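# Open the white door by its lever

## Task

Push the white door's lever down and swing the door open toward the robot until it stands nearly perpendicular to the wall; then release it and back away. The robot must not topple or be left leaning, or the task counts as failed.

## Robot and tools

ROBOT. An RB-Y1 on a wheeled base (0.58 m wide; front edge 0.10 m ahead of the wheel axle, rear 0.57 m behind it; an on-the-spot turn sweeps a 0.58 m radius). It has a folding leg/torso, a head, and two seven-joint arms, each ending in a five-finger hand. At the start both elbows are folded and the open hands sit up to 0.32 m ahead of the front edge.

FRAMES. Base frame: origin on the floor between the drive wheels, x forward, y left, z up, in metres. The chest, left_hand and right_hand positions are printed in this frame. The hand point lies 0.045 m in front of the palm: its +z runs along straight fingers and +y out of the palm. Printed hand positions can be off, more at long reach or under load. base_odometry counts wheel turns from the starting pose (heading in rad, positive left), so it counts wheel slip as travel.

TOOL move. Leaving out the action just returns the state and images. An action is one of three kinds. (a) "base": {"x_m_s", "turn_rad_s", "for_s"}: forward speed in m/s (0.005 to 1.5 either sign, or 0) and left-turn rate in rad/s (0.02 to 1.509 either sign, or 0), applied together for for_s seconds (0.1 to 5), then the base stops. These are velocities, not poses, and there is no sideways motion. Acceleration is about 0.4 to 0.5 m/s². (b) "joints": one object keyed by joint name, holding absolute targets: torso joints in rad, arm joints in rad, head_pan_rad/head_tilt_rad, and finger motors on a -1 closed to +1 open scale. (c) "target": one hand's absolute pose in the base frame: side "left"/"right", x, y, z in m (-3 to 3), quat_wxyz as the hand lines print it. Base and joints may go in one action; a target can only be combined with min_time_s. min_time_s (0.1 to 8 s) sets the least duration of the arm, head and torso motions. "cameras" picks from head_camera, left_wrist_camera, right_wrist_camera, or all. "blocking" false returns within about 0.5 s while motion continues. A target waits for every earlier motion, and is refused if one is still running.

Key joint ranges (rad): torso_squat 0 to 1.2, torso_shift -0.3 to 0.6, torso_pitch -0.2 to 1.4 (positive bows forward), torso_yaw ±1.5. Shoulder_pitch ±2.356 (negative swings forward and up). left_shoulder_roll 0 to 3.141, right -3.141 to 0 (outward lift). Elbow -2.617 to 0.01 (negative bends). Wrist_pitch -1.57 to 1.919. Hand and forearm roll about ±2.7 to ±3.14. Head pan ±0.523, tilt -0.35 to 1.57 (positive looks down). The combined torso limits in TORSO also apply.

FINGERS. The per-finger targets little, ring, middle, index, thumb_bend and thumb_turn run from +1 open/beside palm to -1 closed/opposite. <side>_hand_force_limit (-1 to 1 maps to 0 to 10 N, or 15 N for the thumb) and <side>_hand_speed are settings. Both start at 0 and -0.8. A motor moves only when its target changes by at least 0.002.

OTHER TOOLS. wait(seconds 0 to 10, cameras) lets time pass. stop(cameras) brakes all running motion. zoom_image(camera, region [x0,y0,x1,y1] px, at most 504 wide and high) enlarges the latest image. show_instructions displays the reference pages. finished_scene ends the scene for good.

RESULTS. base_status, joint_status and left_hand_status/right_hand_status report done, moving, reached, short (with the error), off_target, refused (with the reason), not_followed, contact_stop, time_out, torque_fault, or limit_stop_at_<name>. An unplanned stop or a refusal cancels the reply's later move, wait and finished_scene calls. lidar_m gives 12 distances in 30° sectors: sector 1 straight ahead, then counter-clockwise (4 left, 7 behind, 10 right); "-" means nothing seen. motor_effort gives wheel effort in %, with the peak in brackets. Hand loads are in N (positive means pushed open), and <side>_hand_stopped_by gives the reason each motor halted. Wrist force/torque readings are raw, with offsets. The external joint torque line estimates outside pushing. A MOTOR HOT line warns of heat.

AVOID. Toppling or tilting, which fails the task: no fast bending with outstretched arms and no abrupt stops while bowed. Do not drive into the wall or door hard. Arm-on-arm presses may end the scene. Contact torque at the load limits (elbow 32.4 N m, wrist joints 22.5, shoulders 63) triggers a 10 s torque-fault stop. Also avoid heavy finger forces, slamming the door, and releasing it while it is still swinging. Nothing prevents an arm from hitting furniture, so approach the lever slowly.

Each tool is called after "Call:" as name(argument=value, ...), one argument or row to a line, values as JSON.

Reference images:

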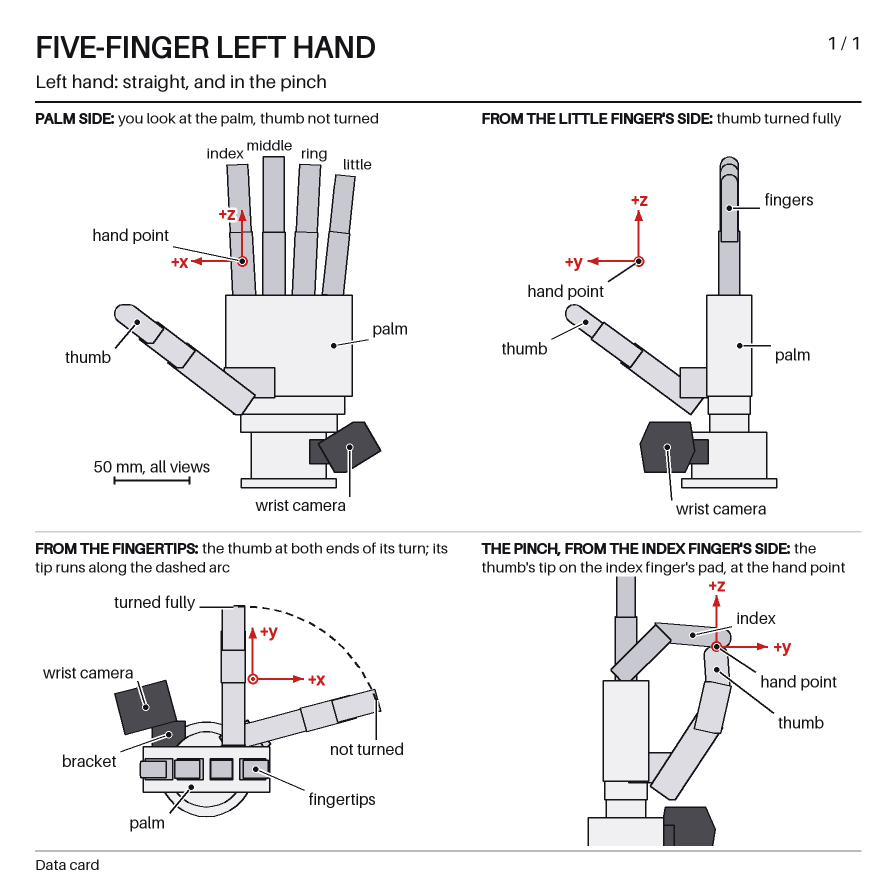

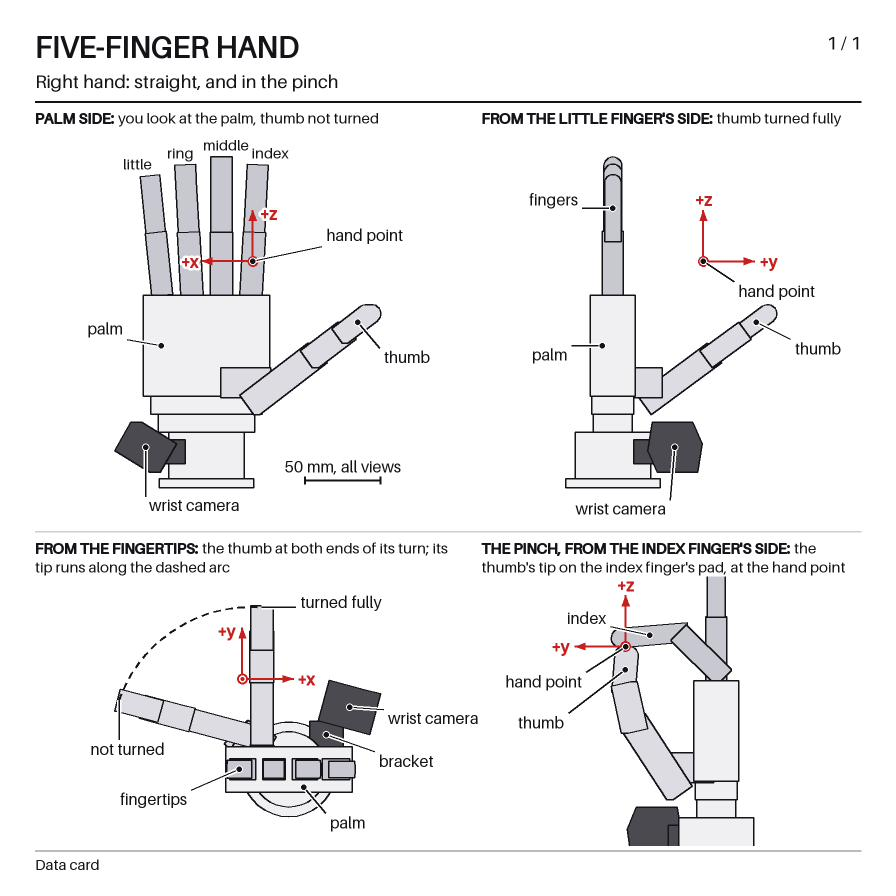

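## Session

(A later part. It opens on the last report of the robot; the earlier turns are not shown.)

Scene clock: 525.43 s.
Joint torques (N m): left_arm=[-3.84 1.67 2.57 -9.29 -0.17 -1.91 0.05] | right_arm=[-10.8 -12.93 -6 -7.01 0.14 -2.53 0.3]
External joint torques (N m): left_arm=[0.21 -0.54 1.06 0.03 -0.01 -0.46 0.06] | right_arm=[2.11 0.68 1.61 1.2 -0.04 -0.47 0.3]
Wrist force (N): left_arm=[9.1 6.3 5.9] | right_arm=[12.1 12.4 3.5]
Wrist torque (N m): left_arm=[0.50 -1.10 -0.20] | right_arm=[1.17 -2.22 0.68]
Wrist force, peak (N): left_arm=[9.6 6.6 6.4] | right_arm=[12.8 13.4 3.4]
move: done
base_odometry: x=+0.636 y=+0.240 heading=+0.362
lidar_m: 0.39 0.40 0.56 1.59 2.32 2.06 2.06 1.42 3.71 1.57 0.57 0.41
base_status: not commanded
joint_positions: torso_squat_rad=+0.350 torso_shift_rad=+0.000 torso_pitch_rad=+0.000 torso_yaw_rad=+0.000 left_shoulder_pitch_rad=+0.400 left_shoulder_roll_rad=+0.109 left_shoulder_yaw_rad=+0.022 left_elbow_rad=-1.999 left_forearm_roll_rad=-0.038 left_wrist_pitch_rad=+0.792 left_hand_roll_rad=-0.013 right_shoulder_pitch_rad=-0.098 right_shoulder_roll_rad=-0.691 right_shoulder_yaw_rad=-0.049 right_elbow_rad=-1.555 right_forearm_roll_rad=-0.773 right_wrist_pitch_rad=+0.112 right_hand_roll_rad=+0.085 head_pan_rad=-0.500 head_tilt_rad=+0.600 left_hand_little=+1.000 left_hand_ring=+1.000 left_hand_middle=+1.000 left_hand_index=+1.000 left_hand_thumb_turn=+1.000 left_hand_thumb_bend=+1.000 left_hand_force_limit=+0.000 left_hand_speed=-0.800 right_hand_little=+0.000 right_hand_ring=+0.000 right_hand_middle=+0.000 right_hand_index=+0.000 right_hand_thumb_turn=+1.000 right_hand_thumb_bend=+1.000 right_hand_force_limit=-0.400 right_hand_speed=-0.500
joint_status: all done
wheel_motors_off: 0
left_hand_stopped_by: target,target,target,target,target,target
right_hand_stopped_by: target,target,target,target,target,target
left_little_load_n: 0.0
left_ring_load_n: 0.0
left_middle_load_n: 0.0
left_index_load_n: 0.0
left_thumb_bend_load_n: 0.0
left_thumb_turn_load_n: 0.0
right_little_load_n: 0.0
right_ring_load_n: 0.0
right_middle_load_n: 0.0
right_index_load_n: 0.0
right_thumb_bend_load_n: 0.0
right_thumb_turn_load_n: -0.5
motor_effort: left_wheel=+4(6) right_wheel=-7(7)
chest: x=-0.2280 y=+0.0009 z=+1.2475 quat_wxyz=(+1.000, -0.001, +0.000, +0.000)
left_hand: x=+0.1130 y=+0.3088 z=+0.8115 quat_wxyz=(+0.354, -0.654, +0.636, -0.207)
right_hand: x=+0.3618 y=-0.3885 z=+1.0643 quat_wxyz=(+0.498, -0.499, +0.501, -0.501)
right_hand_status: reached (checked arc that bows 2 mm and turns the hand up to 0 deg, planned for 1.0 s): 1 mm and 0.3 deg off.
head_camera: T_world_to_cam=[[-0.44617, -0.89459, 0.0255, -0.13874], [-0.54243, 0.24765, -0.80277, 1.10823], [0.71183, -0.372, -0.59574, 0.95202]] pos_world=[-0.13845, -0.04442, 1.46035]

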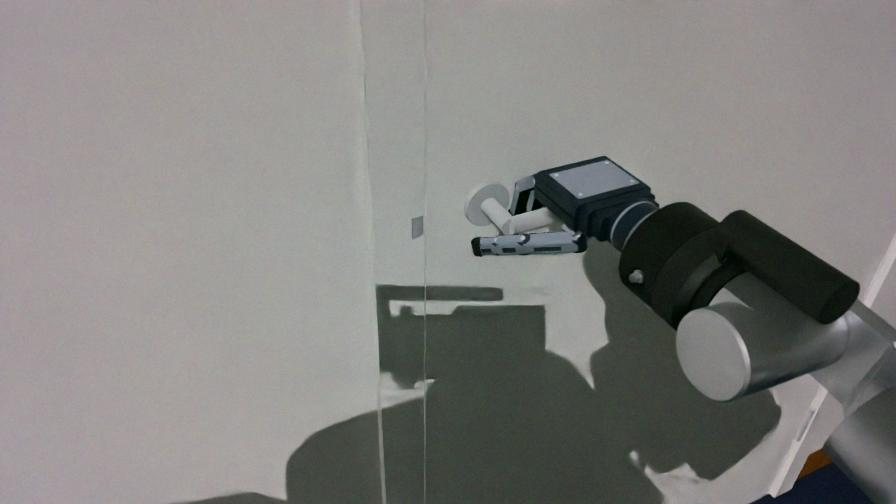

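Call:
move(
  target={"side": "right", "x": 0.366, "y": -0.388, "z": 1.038, "quat_wxyz": [0.5, -0.5, 0.5, -0.5]},
  min_time_s=1,
)

Call:
move(
  joints={"right_hand_speed": -0.92, "right_hand_force_limit": -0.4, "right_hand_little": -0.1, "right_hand_ring": -0.12, "right_hand_middle": -0.15, "right_hand_index": -0.15},
)

Call:
move(
  target={"side": "right", "x": 0.376, "y": -0.388, "z": 1.038, "quat_wxyz": [0.5, -0.5, 0.5, -0.5]},
  min_time_s=1,
)

Call:
move(
  joints={"right_hand_little": -0.75, "right_hand_ring": -0.75, "right_hand_middle": -0.75, "right_hand_index": -0.75},
  cameras=["head_camera"],
)

Scene clock: 535.47 s.
Joint torques (N m): left_arm=[-4.12 2.57 2.29 -9.32 -0.08 -1.67 -0.25] | right_arm=[-13.44 -12.83 -6.42 -6.4 -0.03 -2.57 0.22]
External joint torques (N m): left_arm=[-0.06 0.35 0.78 -0.01 0.08 -0.23 -0.25] | right_arm=[-0.26 0.98 1.36 1.49 -0.23 -0.5 0.22]
Wrist force (N): left_arm=[9.0 6.9 6.4] | right_arm=[11.9 12.7 3.4]
Wrist torque (N m): left_arm=[0.55 -1.00 -0.21] | right_arm=[1.17 -2.26 0.62]
Wrist force, peak (N): left_arm=[9.0 7.1 6.8] | right_arm=[12.8 13.5 3.7]
move: done
base_odometry: x=+0.636 y=+0.240 heading=+0.362
lidar_m: 0.38 0.39 0.56 1.60 2.33 2.08 2.04 1.41 3.71 1.55 0.56 0.40
base_status: not commanded
joint_positions: torso_squat_rad=+0.350 torso_shift_rad=+0.000 torso_pitch_rad=+0.000 torso_yaw_rad=+0.000 left_shoulder_pitch_rad=+0.400 left_shoulder_roll_rad=+0.109 left_shoulder_yaw_rad=+0.022 left_elbow_rad=-1.999 left_forearm_roll_rad=-0.038 left_wrist_pitch_rad=+0.792 left_hand_roll_rad=-0.013 right_shoulder_pitch_rad=-0.118 right_shoulder_roll_rad=-0.713 right_shoulder_yaw_rad=+0.043 right_elbow_rad=-1.454 right_forearm_roll_rad=-0.802 right_wrist_pitch_rad=-0.005 right_hand_roll_rad=+0.086 head_pan_rad=-0.500 head_tilt_rad=+0.600 left_hand_little=+1.000 left_hand_ring=+1.000 left_hand_middle=+1.000 left_hand_index=+1.000 left_hand_thumb_turn=+1.000 left_hand_thumb_bend=+1.000 left_hand_force_limit=+0.000 left_hand_speed=-0.800 right_hand_little=+0.000 right_hand_ring=+0.000 right_hand_middle=+0.000 right_hand_index=+0.000 right_hand_thumb_turn=+1.000 right_hand_thumb_bend=+1.000 right_hand_force_limit=-0.400 right_hand_speed=-0.500
joint_status: all done
wheel_motors_off: 0
left_hand_stopped_by: target,target,target,target,target,target
right_hand_stopped_by: target,target,target,target,target,target
left_little_load_n: 0.0
left_ring_load_n: 0.0
left_middle_load_n: 0.0
left_index_load_n: 0.0
left_thumb_bend_load_n: 0.0
left_thumb_turn_load_n: 0.0
right_little_load_n: 0.0
right_ring_load_n: 0.0
right_middle_load_n: 0.0
right_index_load_n: 0.0
right_thumb_bend_load_n: 0.0
right_thumb_turn_load_n: -0.5
motor_effort: left_wheel=+7(7) right_wheel=-6(8)
chest: x=-0.2280 y=+0.0009 z=+1.2475 quat_wxyz=(+1.000, -0.001, +0.000, +0.000)
left_hand: x=+0.1130 y=+0.3088 z=+0.8115 quat_wxyz=(+0.354, -0.654, +0.636, -0.207)
right_hand: x=+0.3656 y=-0.3886 z=+1.0380 quat_wxyz=(+0.498, -0.500, +0.501, -0.501)
right_hand_status: reached (checked arc that bows 2 mm and turns the hand up to 0 deg, planned for 1.0 s): 1 mm and 0.2 deg off.
pictures: none

Scene clock: 536.63 s.
Joint torques (N m): left_arm=[-3.9 2.04 2.31 -9.2 -0.16 -1.74 -0.05] | right_arm=[-12.04 -12.36 -6.45 -6.17 0.19 -2.05 0.34]
External joint torques (N m): left_arm=[0.16 -0.18 0.8 0.11 0 -0.3 -0.05] | right_arm=[1.15 1.45 1.33 1.73 -0.01 0.01 0.34]
Wrist force (N): left_arm=[9.2 6.7 6.1] | right_arm=[12.8 10.3 8.1]
Wrist torque (N m): left_arm=[0.52 -1.05 -0.19] | right_arm=[0.94 -2.29 0.63]
Wrist force, peak (N): left_arm=[8.6 7.7 6.7] | right_arm=[13.1 11.2 8.8]
move: done
base_odometry: x=+0.636 y=+0.240 heading=+0.362
lidar_m: 0.38 0.40 0.56 1.59 2.33 2.07 2.04 1.42 3.71 1.56 0.55 0.40
base_status: not commanded
joint_positions: torso_squat_rad=+0.350 torso_shift_rad=+0.000 torso_pitch_rad=+0.000 torso_yaw_rad=+0.000 left_shoulder_pitch_rad=+0.400 left_shoulder_roll_rad=+0.109 left_shoulder_yaw_rad=+0.022 left_elbow_rad=-1.999 left_forearm_roll_rad=-0.038 left_wrist_pitch_rad=+0.792 left_hand_roll_rad=-0.013 right_shoulder_pitch_rad=-0.118 right_shoulder_roll_rad=-0.713 right_shoulder_yaw_rad=+0.043 right_elbow_rad=-1.454 right_forearm_roll_rad=-0.802 right_wrist_pitch_rad=-0.005 right_hand_roll_rad=+0.086 head_pan_rad=-0.500 head_tilt_rad=+0.600 left_hand_little=+1.000 left_hand_ring=+1.000 left_hand_middle=+1.000 left_hand_index=+1.000 left_hand_thumb_turn=+1.000 left_hand_thumb_bend=+1.000 left_hand_force_limit=+0.000 left_hand_speed=-0.800 right_hand_little=-0.100 right_hand_ring=-0.120 right_hand_middle=-0.150 right_hand_index=-0.150 right_hand_thumb_turn=+1.000 right_hand_thumb_bend=+1.000 right_hand_force_limit=-0.400 right_hand_speed=-0.920
joint_status: all done
wheel_motors_off: 0
left_hand_stopped_by: target,target,target,target,target,target
right_hand_stopped_by: target,target,target,target,target,target
left_little_load_n: 0.0
left_ring_load_n: 0.0
left_middle_load_n: 0.0
left_index_load_n: 0.0
left_thumb_bend_load_n: 0.0
left_thumb_turn_load_n: -0.5
right_little_load_n: 0.0
right_ring_load_n: 0.0
right_middle_load_n: 0.5
right_index_load_n: 0.5
right_thumb_bend_load_n: 0.0
right_thumb_turn_load_n: 0.0
motor_effort: left_wheel=+6(7) right_wheel=-7(8)
chest: x=-0.2280 y=+0.0009 z=+1.2475 quat_wxyz=(+1.000, -0.001, +0.000, +0.000)
left_hand: x=+0.1130 y=+0.3088 z=+0.8115 quat_wxyz=(+0.354, -0.654, +0.636, -0.207)
right_hand: x=+0.3658 y=-0.3885 z=+1.0384 quat_wxyz=(+0.499, -0.499, +0.501, -0.501)
pictures: none

Scene clock: 537.97 s.
Joint torques (N m): left_arm=[-4.33 2.21 2.1 -9.48 0.04 -1.82 -0.01] | right_arm=[-14.28 -12.93 -6.38 -6.3 0.05 -2.79 -0.22]
External joint torques (N m): left_arm=[-0.28 -0.01 0.59 -0.16 0.19 -0.38 -0.01] | right_arm=[-0.48 1.06 1.43 1.48 -0.15 -0.72 -0.22]
Wrist force (N): left_arm=[8.9 6.6 6.4] | right_arm=[12.0 12.8 3.3]
Wrist torque (N m): left_arm=[0.50 -1.03 -0.21] | right_arm=[1.16 -2.23 0.52]
Wrist force, peak (N): left_arm=[9.2 7.0 7.0] | right_arm=[13.4 11.5 8.9]
move: done
base_odometry: x=+0.636 y=+0.240 heading=+0.362
lidar_m: 0.38 0.40 0.55 1.59 2.32 2.07 2.06 1.40 3.73 1.56 0.55 0.40
base_status: not commanded
joint_positions: torso_squat_rad=+0.350 torso_shift_rad=+0.000 torso_pitch_rad=+0.000 torso_yaw_rad=+0.000 left_shoulder_pitch_rad=+0.400 left_shoulder_roll_rad=+0.109 left_shoulder_yaw_rad=+0.022 left_elbow_rad=-1.999 left_forearm_roll_rad=-0.038 left_wrist_pitch_rad=+0.792 left_hand_roll_rad=-0.013 right_shoulder_pitch_rad=-0.157 right_shoulder_roll_rad=-0.723 right_shoulder_yaw_rad=+0.071 right_elbow_rad=-1.409 right_forearm_roll_rad=-0.808 right_wrist_pitch_rad=-0.020 right_hand_roll_rad=+0.079 head_pan_rad=-0.500 head_tilt_rad=+0.600 left_hand_little=+1.000 left_hand_ring=+1.000 left_hand_middle=+1.000 left_hand_index=+1.000 left_hand_thumb_turn=+1.000 left_hand_thumb_bend=+1.000 left_hand_force_limit=+0.000 left_hand_speed=-0.800 right_hand_little=-0.100 right_hand_ring=-0.120 right_hand_middle=-0.150 right_hand_index=-0.150 right_hand_thumb_turn=+1.000 right_hand_thumb_bend=+1.000 right_hand_force_limit=-0.400 right_hand_speed=-0.920
joint_status: all done
wheel_motors_off: 0
left_hand_stopped_by: target,target,target,target,target,target
right_hand_stopped_by: target,target,target,target,target,target
left_little_load_n: 0.0
left_ring_load_n: 0.0
left_middle_load_n: 0.0
left_index_load_n: 0.0
left_thumb_bend_load_n: 0.0
left_thumb_turn_load_n: -0.5
right_little_load_n: 0.0
right_ring_load_n: 0.0
right_middle_load_n: 0.0
right_index_load_n: 0.0
right_thumb_bend_load_n: 0.0
right_thumb_turn_load_n: 0.0
motor_effort: left_wheel=+6(7) right_wheel=-7(8)
chest: x=-0.2280 y=+0.0009 z=+1.2475 quat_wxyz=(+1.000, -0.001, +0.000, +0.000)
left_hand: x=+0.1130 y=+0.3088 z=+0.8115 quat_wxyz=(+0.354, -0.654, +0.636, -0.207)
right_hand: x=+0.3751 y=-0.3883 z=+1.0385 quat_wxyz=(+0.499, -0.500, +0.501, -0.501)
right_hand_status: reached (checked arc that bows 1 mm and turns the hand up to 0 deg, planned for 1.0 s): 1 mm and 0.2 deg off.
pictures: none

Scene clock: 541.00 s.
Joint torques (N m): left_arm=[-3.98 2.78 1.95 -9.47 -0.19 -1.77 -0.02] | right_arm=[-8.4 -12.5 -6.15 -6.71 -0.11 -2 -0.29]
External joint torques (N m): left_arm=[0.07 0.56 0.44 -0.15 -0.04 -0.33 -0.02] | right_arm=[5.4 1.49 1.66 1.07 -0.31 0.05 -0.29]
Wrist force (N): left_arm=[8.7 6.6 6.7] | right_arm=[16.8 13.5 25.2]
Wrist torque (N m): left_arm=[0.45 -0.96 -0.24] | right_arm=[0.55 -3.22 0.51]
Wrist force, peak (N): left_arm=[9.6 6.6 6.9] | right_arm=[17.5 13.8 26.6]
move: off_target
base_odometry: x=+0.636 y=+0.240 heading=+0.362
lidar_m: 0.38 0.41 0.56 1.60 2.32 2.06 2.06 1.41 3.72 1.53 0.55 0.40
base_status: not commanded
joint_positions: torso_squat_rad=+0.350 torso_shift_rad=+0.000 torso_pitch_rad=+0.000 torso_yaw_rad=+0.000 left_shoulder_pitch_rad=+0.400 left_shoulder_roll_rad=+0.109 left_shoulder_yaw_rad=+0.022 left_elbow_rad=-1.999 left_forearm_roll_rad=-0.038 left_wrist_pitch_rad=+0.792 left_hand_roll_rad=-0.013 right_shoulder_pitch_rad=-0.159 right_shoulder_roll_rad=-0.723 right_shoulder_yaw_rad=+0.071 right_elbow_rad=-1.409 right_forearm_roll_rad=-0.808 right_wrist_pitch_rad=-0.020 right_hand_roll_rad=+0.079 head_pan_rad=-0.500 head_tilt_rad=+0.600 left_hand_little=+1.000 left_hand_ring=+1.000 left_hand_middle=+1.000 left_hand_index=+1.000 left_hand_thumb_turn=+1.000 left_hand_thumb_bend=+1.000 left_hand_force_limit=+0.000 left_hand_speed=-0.800 right_hand_little=-0.697 right_hand_ring=-0.710 right_hand_middle=-0.717 right_hand_index=-0.717 right_hand_thumb_turn=+1.000 right_hand_thumb_bend=+1.000 right_hand_force_limit=-0.400 right_hand_speed=-0.920
joint_status: right_hand_little off_target (ended at -0.697, target -0.750); right_hand_ring off_target (ended at -0.710, target -0.750); right_hand_middle off_target (ended at -0.717, target -0.750); right_hand_index off_target (ended at -0.717, target -0.750)
wheel_motors_off: 0
left_hand_stopped_by: target,target,target,target,target,target
right_hand_stopped_by: force,force,force,force,target,target
left_little_load_n: 0.0
left_ring_load_n: 0.0
left_middle_load_n: 0.0
left_index_load_n: 0.0
left_thumb_bend_load_n: 0.0
left_thumb_turn_load_n: 0.0
right_little_load_n: 3.5
right_ring_load_n: 2.5
right_middle_load_n: 1.5
right_index_load_n: 2.0
right_thumb_bend_load_n: 0.0
right_thumb_turn_load_n: 0.0
motor_effort: left_wheel=+7(7) right_wheel=-9(11)
chest: x=-0.2277 y=+0.0009 z=+1.2475 quat_wxyz=(+1.000, -0.001, +0.000, +0.000)
left_hand: x=+0.1130 y=+0.3088 z=+0.8114 quat_wxyz=(+0.354, -0.654, +0.636, -0.207)
right_hand: x=+0.3759 y=-0.3880 z=+1.0391 quat_wxyz=(+0.499, -0.500, +0.500, -0.501)
head_camera: T_world_to_cam=[[-0.44601, -0.89466, 0.02565, -0.13881], [-0.5427, 0.24754, -0.80262, 1.10814], [0.71173, -0.3719, -0.59594, 0.95208]] pos_world=[-0.13815, -0.04442, 1.46036]

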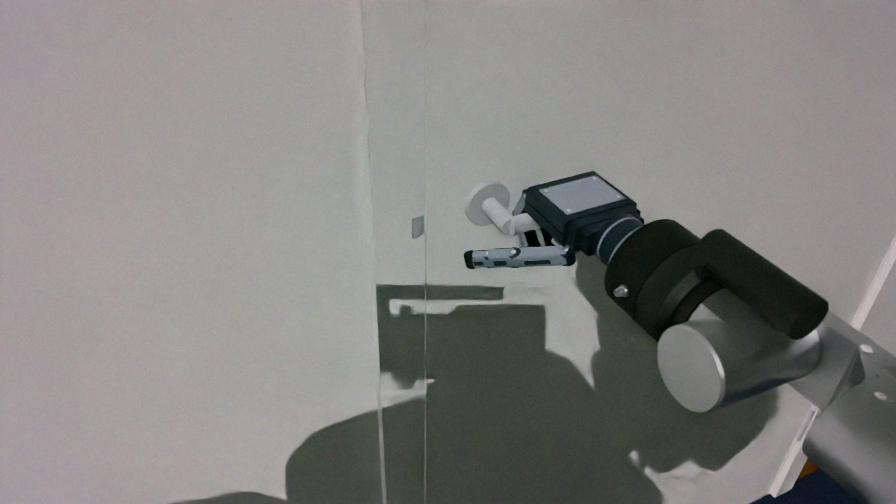

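Call:
move(
  target={"side": "right", "x": 0.377, "y": -0.382, "z": 1.032, "quat_wxyz": [0.5495, -0.445, 0.5495, -0.445]},
  min_time_s=1,
)

Call:
move(
  target={"side": "right", "x": 0.377, "y": -0.3747, "z": 1.026, "quat_wxyz": [0.593, -0.3851, 0.593, -0.3851]},
  min_time_s=1,
)

Call:
move(
  target={"side": "right", "x": 0.377, "y": -0.3668, "z": 1.020, "quat_wxyz": [0.63, -0.321, 0.63, -0.321]},
  min_time_s=1,
  cameras=["head_camera"],
)

Call:
zoom_image(
  camera="head_camera",
  region=[390, 140, 590, 280],
)

Scene clock: 553.53 s.
Joint torques (N m): left_arm=[-4.3 2.38 2.56 -9.41 -0.09 -1.83 -0.13] | right_arm=[-7.95 -12.73 -4.89 -1.86 0 -0.28 -0.06]
External joint torques (N m): left_arm=[-0.25 0.17 1.05 -0.1 0.07 -0.38 -0.13] | right_arm=[6.08 1.84 3.29 5.22 -0.22 1.76 -0.05]
Wrist force (N): left_arm=[8.6 6.5 6.5] | right_arm=[10.0 7.2 10.7]
Wrist torque (N m): left_arm=[0.50 -0.95 -0.23] | right_arm=[0.88 -2.76 0.07]
Wrist force, peak (N): left_arm=[9.4 6.8 6.9] | right_arm=[17.1 14.3 26.1]
move: done
base_odometry: x=+0.636 y=+0.240 heading=+0.362
lidar_m: 0.39 0.40 0.55 1.58 2.33 2.06 2.05 1.42 3.71 1.55 0.56 0.40
base_status: not commanded
joint_positions: torso_squat_rad=+0.350 torso_shift_rad=+0.000 torso_pitch_rad=+0.000 torso_yaw_rad=+0.000 left_shoulder_pitch_rad=+0.400 left_shoulder_roll_rad=+0.109 left_shoulder_yaw_rad=+0.022 left_elbow_rad=-1.999 left_forearm_roll_rad=-0.038 left_wrist_pitch_rad=+0.792 left_hand_roll_rad=-0.013 right_shoulder_pitch_rad=-0.183 right_shoulder_roll_rad=-0.776 right_shoulder_yaw_rad=+0.171 right_elbow_rad=-1.333 right_forearm_roll_rad=-0.934 right_wrist_pitch_rad=-0.119 right_hand_roll_rad=-0.077 head_pan_rad=-0.500 head_tilt_rad=+0.600 left_hand_little=+1.000 left_hand_ring=+1.000 left_hand_middle=+1.000 left_hand_index=+1.000 left_hand_thumb_turn=+1.000 left_hand_thumb_bend=+1.000 left_hand_force_limit=+0.000 left_hand_speed=-0.800 right_hand_little=-0.697 right_hand_ring=-0.710 right_hand_middle=-0.717 right_hand_index=-0.717 right_hand_thumb_turn=+1.000 right_hand_thumb_bend=+1.000 right_hand_force_limit=-0.400 right_hand_speed=-0.920
joint_status: all done
wheel_motors_off: 0
left_hand_stopped_by: target,target,target,target,target,target
right_hand_stopped_by: force,force,force,force,target,target
left_little_load_n: 0.0
left_ring_load_n: 0.5
left_middle_load_n: 0.0
left_index_load_n: 0.0
left_thumb_bend_load_n: 0.0
left_thumb_turn_load_n: -0.5
right_little_load_n: 2.0
right_ring_load_n: 0.0
right_middle_load_n: 0.0
right_index_load_n: 0.0
right_thumb_bend_load_n: 0.0
right_thumb_turn_load_n: 0.0
motor_effort: left_wheel=+5(7) right_wheel=-10(10)
chest: x=-0.2279 y=+0.0010 z=+1.2475 quat_wxyz=(+1.000, -0.001, +0.000, +0.000)
left_hand: x=+0.1130 y=+0.3088 z=+0.8115 quat_wxyz=(+0.354, -0.654, +0.636, -0.207)
right_hand: x=+0.3773 y=-0.3818 z=+1.0339 quat_wxyz=(+0.550, -0.444, +0.549, -0.446)
right_hand_status: reached (checked arc that bows 4 mm and turns the hand up to 12 deg, planned for 1.0 s): 2 mm and 0.2 deg off.
pictures: none

Scene clock: 554.87 s.
Joint torques (N m): left_arm=[-4.05 1.71 2.42 -9.43 -0.15 -1.67 -0.21] | right_arm=[-4.9 -11.52 -2.74 -1.23 0 0.55 -0.02]
External joint torques (N m): left_arm=[0 -0.5 0.91 -0.12 0.01 -0.23 -0.21] | right_arm=[9.35 3.43 5.65 5.05 -0.24 2.6 0]
Wrist force (N): left_arm=[8.6 6.6 6.7] | right_arm=[9.0 4.9 15.2]
Wrist torque (N m): left_arm=[0.46 -0.92 -0.23] | right_arm=[0.75 -2.98 -0.03]
Wrist force, peak (N): left_arm=[9.7 6.7 6.2] | right_arm=[26.9 -4.6 33.8]
move: done
base_odometry: x=+0.636 y=+0.240 heading=+0.362
lidar_m: 0.38 0.40 0.57 1.59 2.31 2.07 2.05 1.41 3.72 1.54 0.55 0.39
base_status: not commanded
joint_positions: torso_squat_rad=+0.350 torso_shift_rad=+0.000 torso_pitch_rad=+0.000 torso_yaw_rad=+0.000 left_shoulder_pitch_rad=+0.400 left_shoulder_roll_rad=+0.109 left_shoulder_yaw_rad=+0.022 left_elbow_rad=-1.999 left_forearm_roll_rad=-0.038 left_wrist_pitch_rad=+0.792 left_hand_roll_rad=-0.013 right_shoulder_pitch_rad=-0.214 right_shoulder_roll_rad=-0.818 right_shoulder_yaw_rad=+0.286 right_elbow_rad=-1.260 right_forearm_roll_rad=-1.022 right_wrist_pitch_rad=-0.221 right_hand_roll_rad=-0.272 head_pan_rad=-0.500 head_tilt_rad=+0.600 left_hand_little=+1.000 left_hand_ring=+1.000 left_hand_middle=+1.000 left_hand_index=+1.000 left_hand_thumb_turn=+1.000 left_hand_thumb_bend=+1.000 left_hand_force_limit=+0.000 left_hand_speed=-0.800 right_hand_little=-0.697 right_hand_ring=-0.710 right_hand_middle=-0.717 right_hand_index=-0.717 right_hand_thumb_turn=+1.000 right_hand_thumb_bend=+1.000 right_hand_force_limit=-0.400 right_hand_speed=-0.920
joint_status: all done
wheel_motors_off: 0
left_hand_stopped_by: target,target,target,target,target,target
right_hand_stopped_by: force,force,force,force,target,target
left_little_load_n: 0.0
left_ring_load_n: 0.0
left_middle_load_n: 0.0
left_index_load_n: 0.0
left_thumb_bend_load_n: 0.0
left_thumb_turn_load_n: 0.0
right_little_load_n: 3.0
right_ring_load_n: 1.0
right_middle_load_n: 0.0
right_index_load_n: 0.0
right_thumb_bend_load_n: 0.0
right_thumb_turn_load_n: 0.0
motor_effort: left_wheel=+7(7) right_wheel=-11(11)
chest: x=-0.2279 y=+0.0009 z=+1.2475 quat_wxyz=(+1.000, -0.001, +0.000, +0.000)
left_hand: x=+0.1130 y=+0.3088 z=+0.8115 quat_wxyz=(+0.354, -0.654, +0.636, -0.207)
right_hand: x=+0.3778 y=-0.3746 z=+1.0284 quat_wxyz=(+0.593, -0.384, +0.592, -0.387)
right_hand_status: reached (checked arc that bows 4 mm and turns the hand up to 12 deg, planned for 1.0 s): 3 mm and 0.2 deg off.
pictures: none

Scene clock: 556.20 s.
Joint torques (N m): left_arm=[-4.03 2.48 2.57 -9.54 0.08 -1.81 -0.14] | right_arm=[0.64 -11.7 -0.77 2.5 -0.22 2.31 0.14]
External joint torques (N m): left_arm=[0.03 0.27 1.06 -0.23 0.24 -0.37 -0.13] | right_arm=[15.08 3.24 7.51 8.31 -0.49 4.34 0.17]
Wrist force (N): left_arm=[8.5 7.0 6.3] | right_arm=[3.0 1.2 22.0]
Wrist torque (N m): left_arm=[0.56 -0.95 -0.27] | right_arm=[0.32 -3.39 -0.41]
Wrist force, peak (N): left_arm=[9.3 6.6 6.8] | right_arm=[7.4 -2.0 31.1]
move: done
base_odometry: x=+0.636 y=+0.240 heading=+0.362
lidar_m: 0.38 0.41 0.57 1.60 2.32 2.06 2.06 1.41 3.72 1.54 0.56 0.40
base_status: not commanded
joint_positions: torso_squat_rad=+0.350 torso_shift_rad=+0.000 torso_pitch_rad=+0.000 torso_yaw_rad=+0.000 left_shoulder_pitch_rad=+0.400 left_shoulder_roll_rad=+0.109 left_shoulder_yaw_rad=+0.022 left_elbow_rad=-1.999 left_forearm_roll_rad=-0.038 left_wrist_pitch_rad=+0.792 left_hand_roll_rad=-0.013 right_shoulder_pitch_rad=-0.240 right_shoulder_roll_rad=-0.824 right_shoulder_yaw_rad=+0.368 right_elbow_rad=-1.202 right_forearm_roll_rad=-1.079 right_wrist_pitch_rad=-0.293 right_hand_roll_rad=-0.460 head_pan_rad=-0.500 head_tilt_rad=+0.600 left_hand_little=+1.000 left_hand_ring=+1.000 left_hand_middle=+1.000 left_hand_index=+1.000 left_hand_thumb_turn=+1.000 left_hand_thumb_bend=+1.000 left_hand_force_limit=+0.000 left_hand_speed=-0.800 right_hand_little=-0.697 right_hand_ring=-0.710 right_hand_middle=-0.717 right_hand_index=-0.717 right_hand_thumb_turn=+1.000 right_hand_thumb_bend=+1.000 right_hand_force_limit=-0.400 right_hand_speed=-0.920
joint_status: all done
wheel_motors_off: 0
left_hand_stopped_by: target,target,target,target,target,target
right_hand_stopped_by: force,force,force,force,target,target
left_little_load_n: 0.0
left_ring_load_n: -0.5
left_middle_load_n: -0.5
left_index_load_n: 0.0
left_thumb_bend_load_n: 0.0
left_thumb_turn_load_n: 0.0
right_little_load_n: 3.5
right_ring_load_n: 1.5
right_middle_load_n: 0.0
right_index_load_n: 0.0
right_thumb_bend_load_n: 0.0
right_thumb_turn_load_n: 0.0
motor_effort: left_wheel=+5(7) right_wheel=-12(13)
chest: x=-0.2279 y=+0.0010 z=+1.2475 quat_wxyz=(+1.000, -0.001, +0.000, +0.000)
left_hand: x=+0.1129 y=+0.3089 z=+0.8114 quat_wxyz=(+0.354, -0.654, +0.636, -0.207)
right_hand: x=+0.3780 y=-0.3666 z=+1.0241 quat_wxyz=(+0.628, -0.319, +0.631, -0.325)
right_hand_status: reached (checked arc that bows 1 mm and turns the hand up to 12 deg, planned for 1.0 s): 4 mm and 0.6 deg off.
head_camera: T_world_to_cam=[[-0.44592, -0.8947, 0.02573, -0.13879], [-0.54239, 0.24724, -0.80292, 1.10837], [0.71202, -0.37199, -0.59553, 0.95185]] pos_world=[-0.13845, -0.04412, 1.46036]

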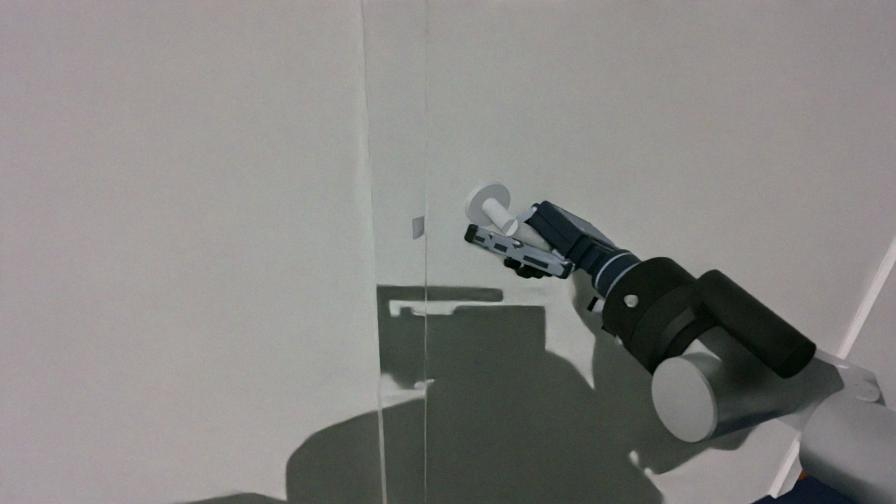

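Scaled by 2.520 from the camera's image (finer frame: 1280x720).

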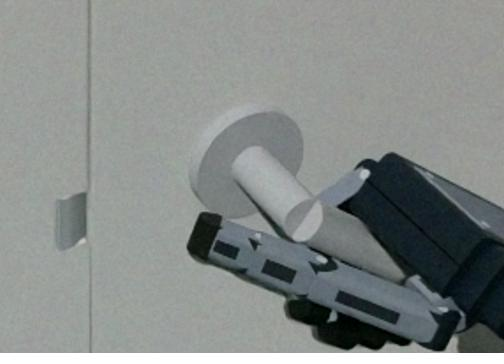

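Call:
move(
  target={"side": "right", "x": 0.377, "y": -0.3605, "z": 1.018, "quat_wxyz": [0.6533, -0.2706, 0.6533, -0.2706]},
  min_time_s=1,
)

Call:
move(
  target={"side": "right", "x": 0.372, "y": -0.3605, "z": 1.018, "quat_wxyz": [0.6533, -0.2706, 0.6533, -0.2706]},
  min_time_s=1,
  cameras=["head_camera"],
)

Call:
zoom_image(
  camera="head_camera",
  region=[390, 140, 590, 280],
)

Scene clock: 564.37 s.
Joint torques (N m): left_arm=[-4.39 1.87 2.17 -9.77 -0.17 -1.68 -0.28] | right_arm=[-10.9 -9.17 -1.88 -3.71 0.49 0.29 -0.06]
External joint torques (N m): left_arm=[-0.33 -0.34 0.66 -0.45 -0.02 -0.24 -0.28] | right_arm=[3.71 5.79 6.27 1.56 0.23 2.34 -0.03]
Wrist force (N): left_arm=[9.1 7.0 6.5] | right_arm=[14.0 1.1 4.5]
Wrist torque (N m): left_arm=[0.56 -1.02 -0.20] | right_arm=[0.72 -2.50 -0.11]
Wrist force, peak (N): left_arm=[9.1 7.3 6.6] | right_arm=[4.3 1.6 22.9]
move: done
base_odometry: x=+0.636 y=+0.240 heading=+0.362
lidar_m: 0.38 0.41 0.57 1.59 2.34 2.06 2.05 1.41 3.71 1.54 0.54 0.41
base_status: not commanded
joint_positions: torso_squat_rad=+0.350 torso_shift_rad=+0.000 torso_pitch_rad=+0.000 torso_yaw_rad=+0.000 left_shoulder_pitch_rad=+0.400 left_shoulder_roll_rad=+0.109 left_shoulder_yaw_rad=+0.022 left_elbow_rad=-1.999 left_forearm_roll_rad=-0.038 left_wrist_pitch_rad=+0.792 left_hand_roll_rad=-0.013 right_shoulder_pitch_rad=-0.267 right_shoulder_roll_rad=-0.832 right_shoulder_yaw_rad=+0.449 right_elbow_rad=-1.145 right_forearm_roll_rad=-1.099 right_wrist_pitch_rad=-0.358 right_hand_roll_rad=-0.640 head_pan_rad=-0.500 head_tilt_rad=+0.600 left_hand_little=+1.000 left_hand_ring=+1.000 left_hand_middle=+1.000 left_hand_index=+1.000 left_hand_thumb_turn=+1.000 left_hand_thumb_bend=+1.000 left_hand_force_limit=+0.000 left_hand_speed=-0.800 right_hand_little=-0.697 right_hand_ring=-0.710 right_hand_middle=-0.717 right_hand_index=-0.717 right_hand_thumb_turn=+1.000 right_hand_thumb_bend=+1.000 right_hand_force_limit=-0.400 right_hand_speed=-0.920
joint_status: all done
wheel_motors_off: 0
left_hand_stopped_by: target,target,target,target,target,target
right_hand_stopped_by: force,force,force,force,target,target
left_little_load_n: 0.0
left_ring_load_n: 0.0
left_middle_load_n: 0.0
left_index_load_n: 0.0
left_thumb_bend_load_n: 0.0
left_thumb_turn_load_n: 0.0
right_little_load_n: 0.0
right_ring_load_n: 0.0
right_middle_load_n: 0.0
right_index_load_n: 0.5
right_thumb_bend_load_n: 0.0
right_thumb_turn_load_n: 0.0
motor_effort: left_wheel=+5(7) right_wheel=-6(13)
chest: x=-0.2282 y=+0.0010 z=+1.2475 quat_wxyz=(+1.000, -0.001, +0.000, +0.000)
left_hand: x=+0.1130 y=+0.3087 z=+0.8116 quat_wxyz=(+0.354, -0.654, +0.636, -0.207)
right_hand: x=+0.3766 y=-0.3619 z=+1.0199 quat_wxyz=(+0.651, -0.269, +0.655, -0.274)
right_hand_status: reached (checked arc that bows 1 mm and turns the hand up to 9 deg, planned for 1.0 s): 2 mm and 0.6 deg off.
pictures: none

Scene clock: 565.70 s.
Joint torques (N m): left_arm=[-3.69 2.38 1.96 -9.34 -0.17 -1.78 -0.22] | right_arm=[-9.08 -8.79 -0.84 -5.37 0.75 -0.05 -0.33]
External joint torques (N m): left_arm=[0.37 0.17 0.46 -0.03 -0.01 -0.34 -0.22] | right_arm=[5.35 6.25 7.38 -0.23 0.49 1.99 -0.3]
Wrist force (N): left_arm=[8.7 7.0 6.5] | right_arm=[14.7 -1.2 4.6]
Wrist torque (N m): left_arm=[0.57 -0.98 -0.25] | right_arm=[0.82 -2.46 0.18]
Wrist force, peak (N): left_arm=[9.4 6.9 6.3] | right_arm=[16.1 1.9 5.2]
move: done
base_odometry: x=+0.636 y=+0.240 heading=+0.362
lidar_m: 0.38 0.41 0.57 1.59 2.32 2.06 2.04 1.41 3.72 1.56 0.53 0.40
base_status: not commanded
joint_positions: torso_squat_rad=+0.350 torso_shift_rad=+0.000 torso_pitch_rad=+0.000 torso_yaw_rad=+0.000 left_shoulder_pitch_rad=+0.400 left_shoulder_roll_rad=+0.109 left_shoulder_yaw_rad=+0.022 left_elbow_rad=-1.999 left_forearm_roll_rad=-0.038 left_wrist_pitch_rad=+0.792 left_hand_roll_rad=-0.013 right_shoulder_pitch_rad=-0.259 right_shoulder_roll_rad=-0.843 right_shoulder_yaw_rad=+0.462 right_elbow_rad=-1.151 right_forearm_roll_rad=-1.092 right_wrist_pitch_rad=-0.375 right_hand_roll_rad=-0.661 head_pan_rad=-0.500 head_tilt_rad=+0.600 left_hand_little=+1.000 left_hand_ring=+1.000 left_hand_middle=+1.000 left_hand_index=+1.000 left_hand_thumb_turn=+1.000 left_hand_thumb_bend=+1.000 left_hand_force_limit=+0.000 left_hand_speed=-0.800 right_hand_little=-0.697 right_hand_ring=-0.710 right_hand_middle=-0.717 right_hand_index=-0.717 right_hand_thumb_turn=+1.000 right_hand_thumb_bend=+1.000 right_hand_force_limit=-0.400 right_hand_speed=-0.920
joint_status: all done
wheel_motors_off: 0
left_hand_stopped_by: target,target,target,target,target,target
right_hand_stopped_by: force,force,force,force,target,target
left_little_load_n: 0.5
left_ring_load_n: 0.0
left_middle_load_n: -0.5
left_index_load_n: 0.0
left_thumb_bend_load_n: 0.0
left_thumb_turn_load_n: 0.0
right_little_load_n: 0.0
right_ring_load_n: 0.0
right_middle_load_n: 0.0
right_index_load_n: 0.0
right_thumb_bend_load_n: 0.0
right_thumb_turn_load_n: -0.5
motor_effort: left_wheel=+5(8) right_wheel=-5(7)
chest: x=-0.2282 y=+0.0010 z=+1.2475 quat_wxyz=(+1.000, -0.001, +0.000, +0.000)
left_hand: x=+0.1130 y=+0.3087 z=+0.8116 quat_wxyz=(+0.354, -0.654, +0.636, -0.207)
right_hand: x=+0.3727 y=-0.3614 z=+1.0197 quat_wxyz=(+0.654, -0.270, +0.653, -0.272)
right_hand_status: reached (checked arc that bows 0 mm and turns the hand up to 1 deg, planned for 1.0 s): 2 mm and 0.2 deg off.
head_camera: T_world_to_cam=[[-0.44626, -0.89454, 0.02545, -0.13878], [-0.542, 0.24754, -0.80309, 1.10852], [0.7121, -0.37218, -0.59531, 0.95174]] pos_world=[-0.13885, -0.04432, 1.46036]

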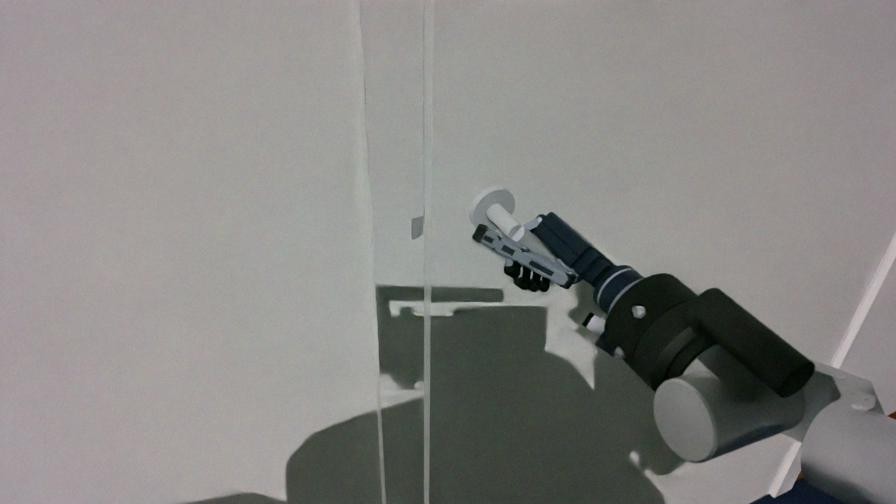

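Scaled by 2.520 from the camera's image (finer frame: 1280x720).

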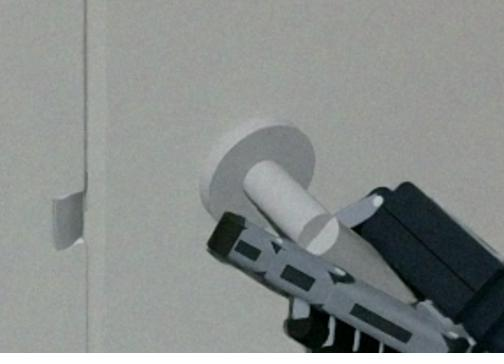

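Call:
move(
  base={"x_m_s": -0.06, "for_s": 1.5},
  cameras=["head_camera"],
)

Scene clock: 589.07 s.
Joint torques (N m): left_arm=[-3.99 2.29 2.42 -9.39 -0.18 -1.71 0] | right_arm=[-6.85 4.43 10.93 -11.38 4.3 4.94 1.1]
External joint torques (N m): left_arm=[0.08 0.07 0.91 -0.08 -0.02 -0.27 0] | right_arm=[7.59 19.55 19.16 -6.25 4.05 6.99 1.14]
Wrist force (N): left_arm=[9.0 6.3 6.5] | right_arm=[25.5 -31.2 10.5]
Wrist torque (N m): left_arm=[0.42 -1.05 -0.21] | right_arm=[-0.39 -2.84 1.27]
Wrist force, peak (N): left_arm=[9.4 7.2 6.5] | right_arm=[26.0 -33.2 15.7]
move: done
base_odometry: x=+0.552 y=+0.208 heading=+0.362
lidar_m: 0.47 0.50 0.68 1.93 2.28 1.97 1.97 1.32 3.58 1.89 0.53 0.47
base_status: done (sent for 1.5 of 1.5 s)
joint_positions: torso_squat_rad=+0.350 torso_shift_rad=+0.000 torso_pitch_rad=-0.001 torso_yaw_rad=-0.001 left_shoulder_pitch_rad=+0.400 left_shoulder_roll_rad=+0.109 left_shoulder_yaw_rad=+0.022 left_elbow_rad=-1.999 left_forearm_roll_rad=-0.038 left_wrist_pitch_rad=+0.792 left_hand_roll_rad=-0.013 right_shoulder_pitch_rad=-0.260 right_shoulder_roll_rad=-0.846 right_shoulder_yaw_rad=+0.459 right_elbow_rad=-1.149 right_forearm_roll_rad=-1.093 right_wrist_pitch_rad=-0.376 right_hand_roll_rad=-0.661 head_pan_rad=-0.500 head_tilt_rad=+0.600 left_hand_little=+1.000 left_hand_ring=+1.000 left_hand_middle=+1.000 left_hand_index=+1.000 left_hand_thumb_turn=+1.000 left_hand_thumb_bend=+1.000 left_hand_force_limit=+0.000 left_hand_speed=-0.800 right_hand_little=-0.697 right_hand_ring=-0.710 right_hand_middle=-0.717 right_hand_index=-0.717 right_hand_thumb_turn=+1.000 right_hand_thumb_bend=+1.000 right_hand_force_limit=-0.400 right_hand_speed=-0.920
joint_status: not commanded
wheel_motors_off: 0
left_hand_stopped_by: target,target,target,target,target,target
right_hand_stopped_by: force,force,force,force,target,target
left_little_load_n: 0.0
left_ring_load_n: 0.0
left_middle_load_n: 0.0
left_index_load_n: 0.0
left_thumb_bend_load_n: 0.0
left_thumb_turn_load_n: 0.0
right_little_load_n: 0.0
right_ring_load_n: 0.0
right_middle_load_n: 0.0
right_index_load_n: 0.0
right_thumb_bend_load_n: 0.0
right_thumb_turn_load_n: -0.5
motor_effort: left_wheel=+0(15) right_wheel=-3(26)
chest: x=-0.2284 y=+0.0006 z=+1.2475 quat_wxyz=(+1.000, -0.001, +0.000, +0.000)
left_hand: x=+0.1131 y=+0.3084 z=+0.8118 quat_wxyz=(+0.354, -0.653, +0.636, -0.207)
right_hand: x=+0.3730 y=-0.3650 z=+1.0219 quat_wxyz=(+0.654, -0.268, +0.652, -0.274)
head_camera: T_world_to_cam=[[-0.44675, -0.89431, 0.02501, -0.13869], [-0.54155, 0.24807, -0.80324, 1.10883], [0.71213, -0.37239, -0.59514, 0.95161]] pos_world=[-0.13915, -0.04472, 1.46045]

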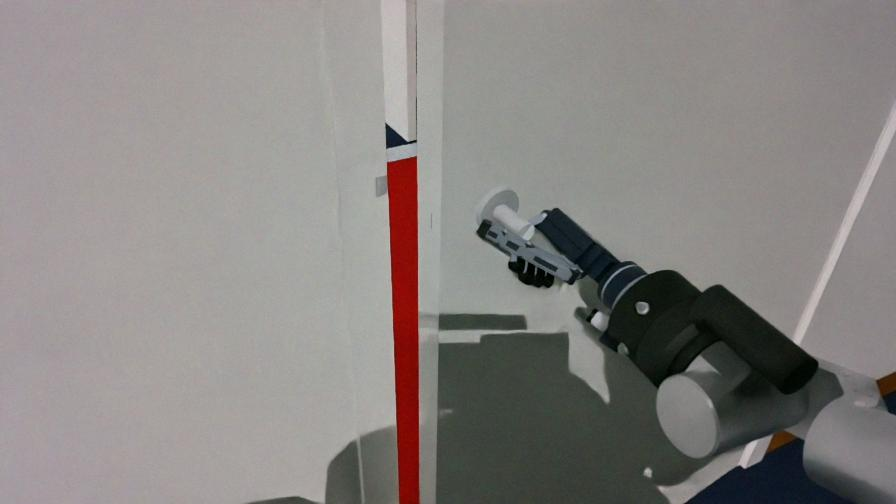

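Call:
move(
  target={"side": "right", "x": 0.3666, "y": -0.384, "z": 1.03, "quat_wxyz": [0.6154, -0.4206, 0.5684, -0.3482]},
  min_time_s=1.5,
  cameras=["head_camera"],
)

Scene clock: 603.83 s.
Joint torques (N m): left_arm=[-4.26 2.11 2.46 -9.39 -0.22 -1.84 -0.13] | right_arm=[-12.76 -12.66 -4.37 -2.39 0.37 -1.29 -0.42]
External joint torques (N m): left_arm=[-0.2 -0.1 0.96 -0.07 -0.06 -0.39 -0.13] | right_arm=[2 4.5 4.8 0.71 0.46 0.7 -0.4]
Wrist force (N): left_arm=[9.1 6.6 6.5] | right_arm=[15.3 5.1 4.5]
Wrist torque (N m): left_arm=[0.45 -1.05 -0.24] | right_arm=[1.02 -2.54 0.19]
Wrist force, peak (N): left_arm=[9.3 7.0 6.8] | right_arm=[25.8 -32.7 11.2]
move: done
base_odometry: x=+0.552 y=+0.208 heading=+0.362
lidar_m: 0.47 0.50 0.70 1.94 2.27 1.96 1.97 1.32 3.57 1.88 0.54 0.47
base_status: not commanded
joint_positions: torso_squat_rad=+0.350 torso_shift_rad=+0.000 torso_pitch_rad=+0.000 torso_yaw_rad=+0.000 left_shoulder_pitch_rad=+0.400 left_shoulder_roll_rad=+0.109 left_shoulder_yaw_rad=+0.022 left_elbow_rad=-1.999 left_forearm_roll_rad=-0.038 left_wrist_pitch_rad=+0.792 left_hand_roll_rad=-0.013 right_shoulder_pitch_rad=-0.331 right_shoulder_roll_rad=-1.024 right_shoulder_yaw_rad=+0.613 right_elbow_rad=-1.124 right_forearm_roll_rad=-0.899 right_wrist_pitch_rad=-0.437 right_hand_roll_rad=-0.685 head_pan_rad=-0.500 head_tilt_rad=+0.600 left_hand_little=+1.000 left_hand_ring=+1.000 left_hand_middle=+1.000 left_hand_index=+1.000 left_hand_thumb_turn=+1.000 left_hand_thumb_bend=+1.000 left_hand_force_limit=+0.000 left_hand_speed=-0.800 right_hand_little=-0.697 right_hand_ring=-0.710 right_hand_middle=-0.717 right_hand_index=-0.717 right_hand_thumb_turn=+1.000 right_hand_thumb_bend=+1.000 right_hand_force_limit=-0.400 right_hand_speed=-0.920
joint_status: all done
wheel_motors_off: 0
left_hand_stopped_by: target,target,target,target,target,target
right_hand_stopped_by: force,force,force,force,target,target
left_little_load_n: 0.0
left_ring_load_n: 0.0
left_middle_load_n: 0.0
left_index_load_n: 0.0
left_thumb_bend_load_n: 0.5
left_thumb_turn_load_n: 0.0
right_little_load_n: 0.5
right_ring_load_n: 0.0
right_middle_load_n: 0.0
right_index_load_n: 0.0
right_thumb_bend_load_n: 0.0
right_thumb_turn_load_n: -0.5
motor_effort: left_wheel=+1(3) right_wheel=-3(4)
chest: x=-0.2282 y=+0.0009 z=+1.2475 quat_wxyz=(+1.000, -0.001, +0.000, +0.000)
left_hand: x=+0.1129 y=+0.3087 z=+0.8116 quat_wxyz=(+0.354, -0.654, +0.636, -0.207)
right_hand: x=+0.3669 y=-0.3840 z=+1.0310 quat_wxyz=(+0.614, -0.420, +0.569, -0.350)
right_hand_status: reached (checked arc that bows 5 mm and turns the hand up to 22 deg, planned for 1.5 s): 1 mm and 0.3 deg off.
head_camera: T_world_to_cam=[[-0.44626, -0.89454, 0.02545, -0.13878], [-0.542, 0.24754, -0.80309, 1.10852], [0.7121, -0.37218, -0.59531, 0.95174]] pos_world=[-0.13885, -0.04432, 1.46036]

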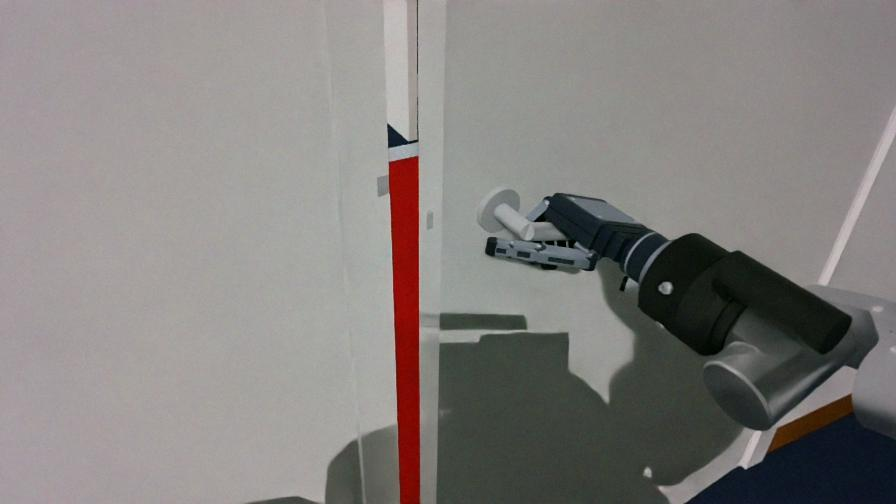

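Call:
move(
  base={"x_m_s": -0.06, "for_s": 1.5},
)

Call:
move(
  target={"side": "right", "x": 0.3343, "y": -0.427, "z": 1.038, "quat_wxyz": [0.5647, -0.5647, 0.4255, -0.4255]},
  min_time_s=1.5,
  cameras=["head_camera"],
)

Scene clock: 618.60 s.
Joint torques (N m): left_arm=[-3.65 2.28 2.18 -9.49 -0.12 -1.59 -0.06] | right_arm=[-13.92 -1.89 0.59 -14.32 2.83 -3.33 -0.42]
External joint torques (N m): left_arm=[0.41 0.05 0.66 -0.18 0.03 -0.15 -0.06] | right_arm=[0.82 15.34 9.75 -11.25 2.92 -1.35 -0.4]
Wrist force (N): left_arm=[8.7 6.5 6.1] | right_arm=[40.4 -6.2 7.9]
Wrist torque (N m): left_arm=[0.48 -1.00 -0.25] | right_arm=[0.61 -2.53 1.10]
Wrist force, peak (N): left_arm=[9.0 7.3 6.8] | right_arm=[44.0 -6.5 7.2]
move: done
base_odometry: x=+0.468 y=+0.176 heading=+0.361
lidar_m: 0.56 0.60 0.82 2.28 2.21 1.88 1.93 1.24 3.44 2.25 0.51 0.46
base_status: done (sent for 1.5 of 1.5 s)
joint_positions: torso_squat_rad=+0.350 torso_shift_rad=+0.000 torso_pitch_rad=+0.000 torso_yaw_rad=+0.000 left_shoulder_pitch_rad=+0.400 left_shoulder_roll_rad=+0.109 left_shoulder_yaw_rad=+0.022 left_elbow_rad=-1.999 left_forearm_roll_rad=-0.038 left_wrist_pitch_rad=+0.792 left_hand_roll_rad=-0.013 right_shoulder_pitch_rad=-0.331 right_shoulder_roll_rad=-1.026 right_shoulder_yaw_rad=+0.612 right_elbow_rad=-1.121 right_forearm_roll_rad=-0.900 right_wrist_pitch_rad=-0.437 right_hand_roll_rad=-0.685 head_pan_rad=-0.500 head_tilt_rad=+0.600 left_hand_little=+1.000 left_hand_ring=+1.000 left_hand_middle=+1.000 left_hand_index=+1.000 left_hand_thumb_turn=+1.000 left_hand_thumb_bend=+1.000 left_hand_force_limit=+0.000 left_hand_speed=-0.800 right_hand_little=-0.697 right_hand_ring=-0.710 right_hand_middle=-0.717 right_hand_index=-0.717 right_hand_thumb_turn=+1.000 right_hand_thumb_bend=+1.000 right_hand_force_limit=-0.400 right_hand_speed=-0.920
joint_status: not commanded
wheel_motors_off: 0
left_hand_stopped_by: target,target,target,target,target,target
right_hand_stopped_by: force,force,force,force,target,target
left_little_load_n: 0.0
left_ring_load_n: 0.0
left_middle_load_n: -0.5
left_index_load_n: 0.0
left_thumb_bend_load_n: 0.0
left_thumb_turn_load_n: 0.0
right_little_load_n: 0.0
right_ring_load_n: 0.0
right_middle_load_n: 0.0
right_index_load_n: 1.5
right_thumb_bend_load_n: 0.0
right_thumb_turn_load_n: 0.0
motor_effort: left_wheel=-9(14) right_wheel=+4(27)
chest: x=-0.2280 y=+0.0006 z=+1.2475 quat_wxyz=(+1.000, +0.000, +0.000, +0.000)
left_hand: x=+0.1132 y=+0.3084 z=+0.8117 quat_wxyz=(+0.354, -0.653, +0.636, -0.207)
right_hand: x=+0.3669 y=-0.3876 z=+1.0309 quat_wxyz=(+0.612, -0.420, +0.570, -0.352)
pictures: none

Scene clock: 620.43 s.
Joint torques (N m): left_arm=[-4.35 2.45 2.47 -9.58 -0.03 -1.5 -0.16] | right_arm=[-14.75 -17.63 -7.74 0.03 -0.43 -2.34 0.25]
External joint torques (N m): left_arm=[-0.29 0.23 0.96 -0.27 0.12 -0.05 -0.16] | right_arm=[-1 1.65 1.52 0.99 0.27 -0.74 0.25]
Wrist force (N): left_arm=[8.5 6.5 6.1] | right_arm=[12.9 12.8 3.2]
Wrist torque (N m): left_arm=[0.52 -0.95 -0.25] | right_arm=[1.24 -2.36 0.72]
Wrist force, peak (N): left_arm=[9.4 6.7 6.8] | right_arm=[40.7 -5.7 9.1]
move: done
base_odometry: x=+0.468 y=+0.176 heading=+0.361
lidar_m: 0.56 0.60 0.82 2.26 2.22 1.88 1.93 1.24 3.45 2.26 0.45 0.46
base_status: not commanded
joint_positions: torso_squat_rad=+0.350 torso_shift_rad=+0.000 torso_pitch_rad=+0.000 torso_yaw_rad=+0.000 left_shoulder_pitch_rad=+0.400 left_shoulder_roll_rad=+0.109 left_shoulder_yaw_rad=+0.022 left_elbow_rad=-1.999 left_forearm_roll_rad=-0.038 left_wrist_pitch_rad=+0.792 left_hand_roll_rad=-0.013 right_shoulder_pitch_rad=-0.347 right_shoulder_roll_rad=-1.187 right_shoulder_yaw_rad=+0.732 right_elbow_rad=-1.048 right_forearm_roll_rad=-0.641 right_wrist_pitch_rad=-0.656 right_hand_roll_rad=-0.681 head_pan_rad=-0.500 head_tilt_rad=+0.600 left_hand_little=+1.000 left_hand_ring=+1.000 left_hand_middle=+1.000 left_hand_index=+1.000 left_hand_thumb_turn=+1.000 left_hand_thumb_bend=+1.000 left_hand_force_limit=+0.000 left_hand_speed=-0.800 right_hand_little=-0.697 right_hand_ring=-0.710 right_hand_middle=-0.717 right_hand_index=-0.717 right_hand_thumb_turn=+1.000 right_hand_thumb_bend=+1.000 right_hand_force_limit=-0.400 right_hand_speed=-0.920
joint_status: all done
wheel_motors_off: 0
left_hand_stopped_by: target,target,target,target,target,target
right_hand_stopped_by: force,force,force,force,target,target
left_little_load_n: -0.5
left_ring_load_n: 0.0
left_middle_load_n: 0.0
left_index_load_n: 0.0
left_thumb_bend_load_n: 0.0
left_thumb_turn_load_n: 0.0
right_little_load_n: 0.0
right_ring_load_n: 0.0
right_middle_load_n: 0.5
right_index_load_n: 0.0
right_thumb_bend_load_n: 0.0
right_thumb_turn_load_n: 0.0
motor_effort: left_wheel=-6(11) right_wheel=+4(6)
chest: x=-0.2280 y=+0.0009 z=+1.2475 quat_wxyz=(+1.000, -0.001, +0.000, +0.000)
left_hand: x=+0.1130 y=+0.3088 z=+0.8116 quat_wxyz=(+0.354, -0.654, +0.636, -0.207)
right_hand: x=+0.3340 y=-0.4261 z=+1.0381 quat_wxyz=(+0.562, -0.565, +0.427, -0.427)
right_hand_status: reached (checked arc that bows 4 mm and turns the hand up to 26 deg, planned for 1.5 s): 1 mm and 0.4 deg off.
head_camera: T_world_to_cam=[[-0.44618, -0.89458, 0.02556, -0.13879], [-0.54228, 0.24752, -0.80291, 1.10838], [0.71194, -0.3721, -0.59555, 0.95186]] pos_world=[-0.13855, -0.04432, 1.46036]

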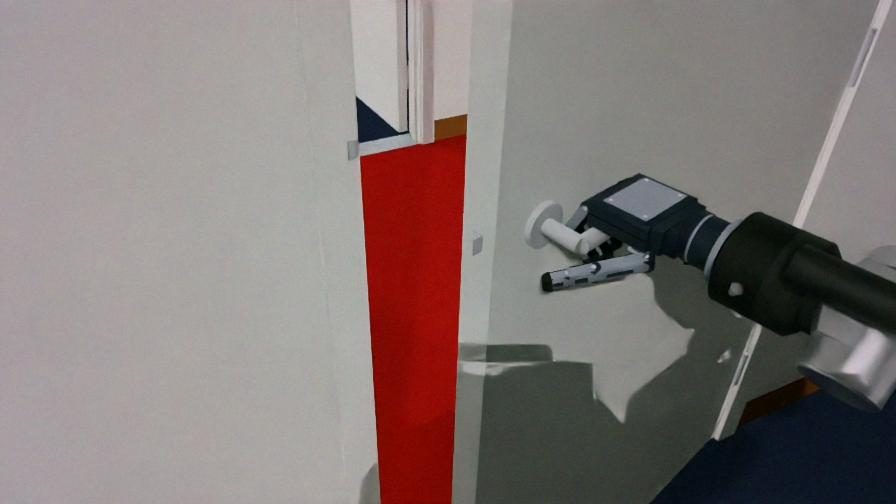

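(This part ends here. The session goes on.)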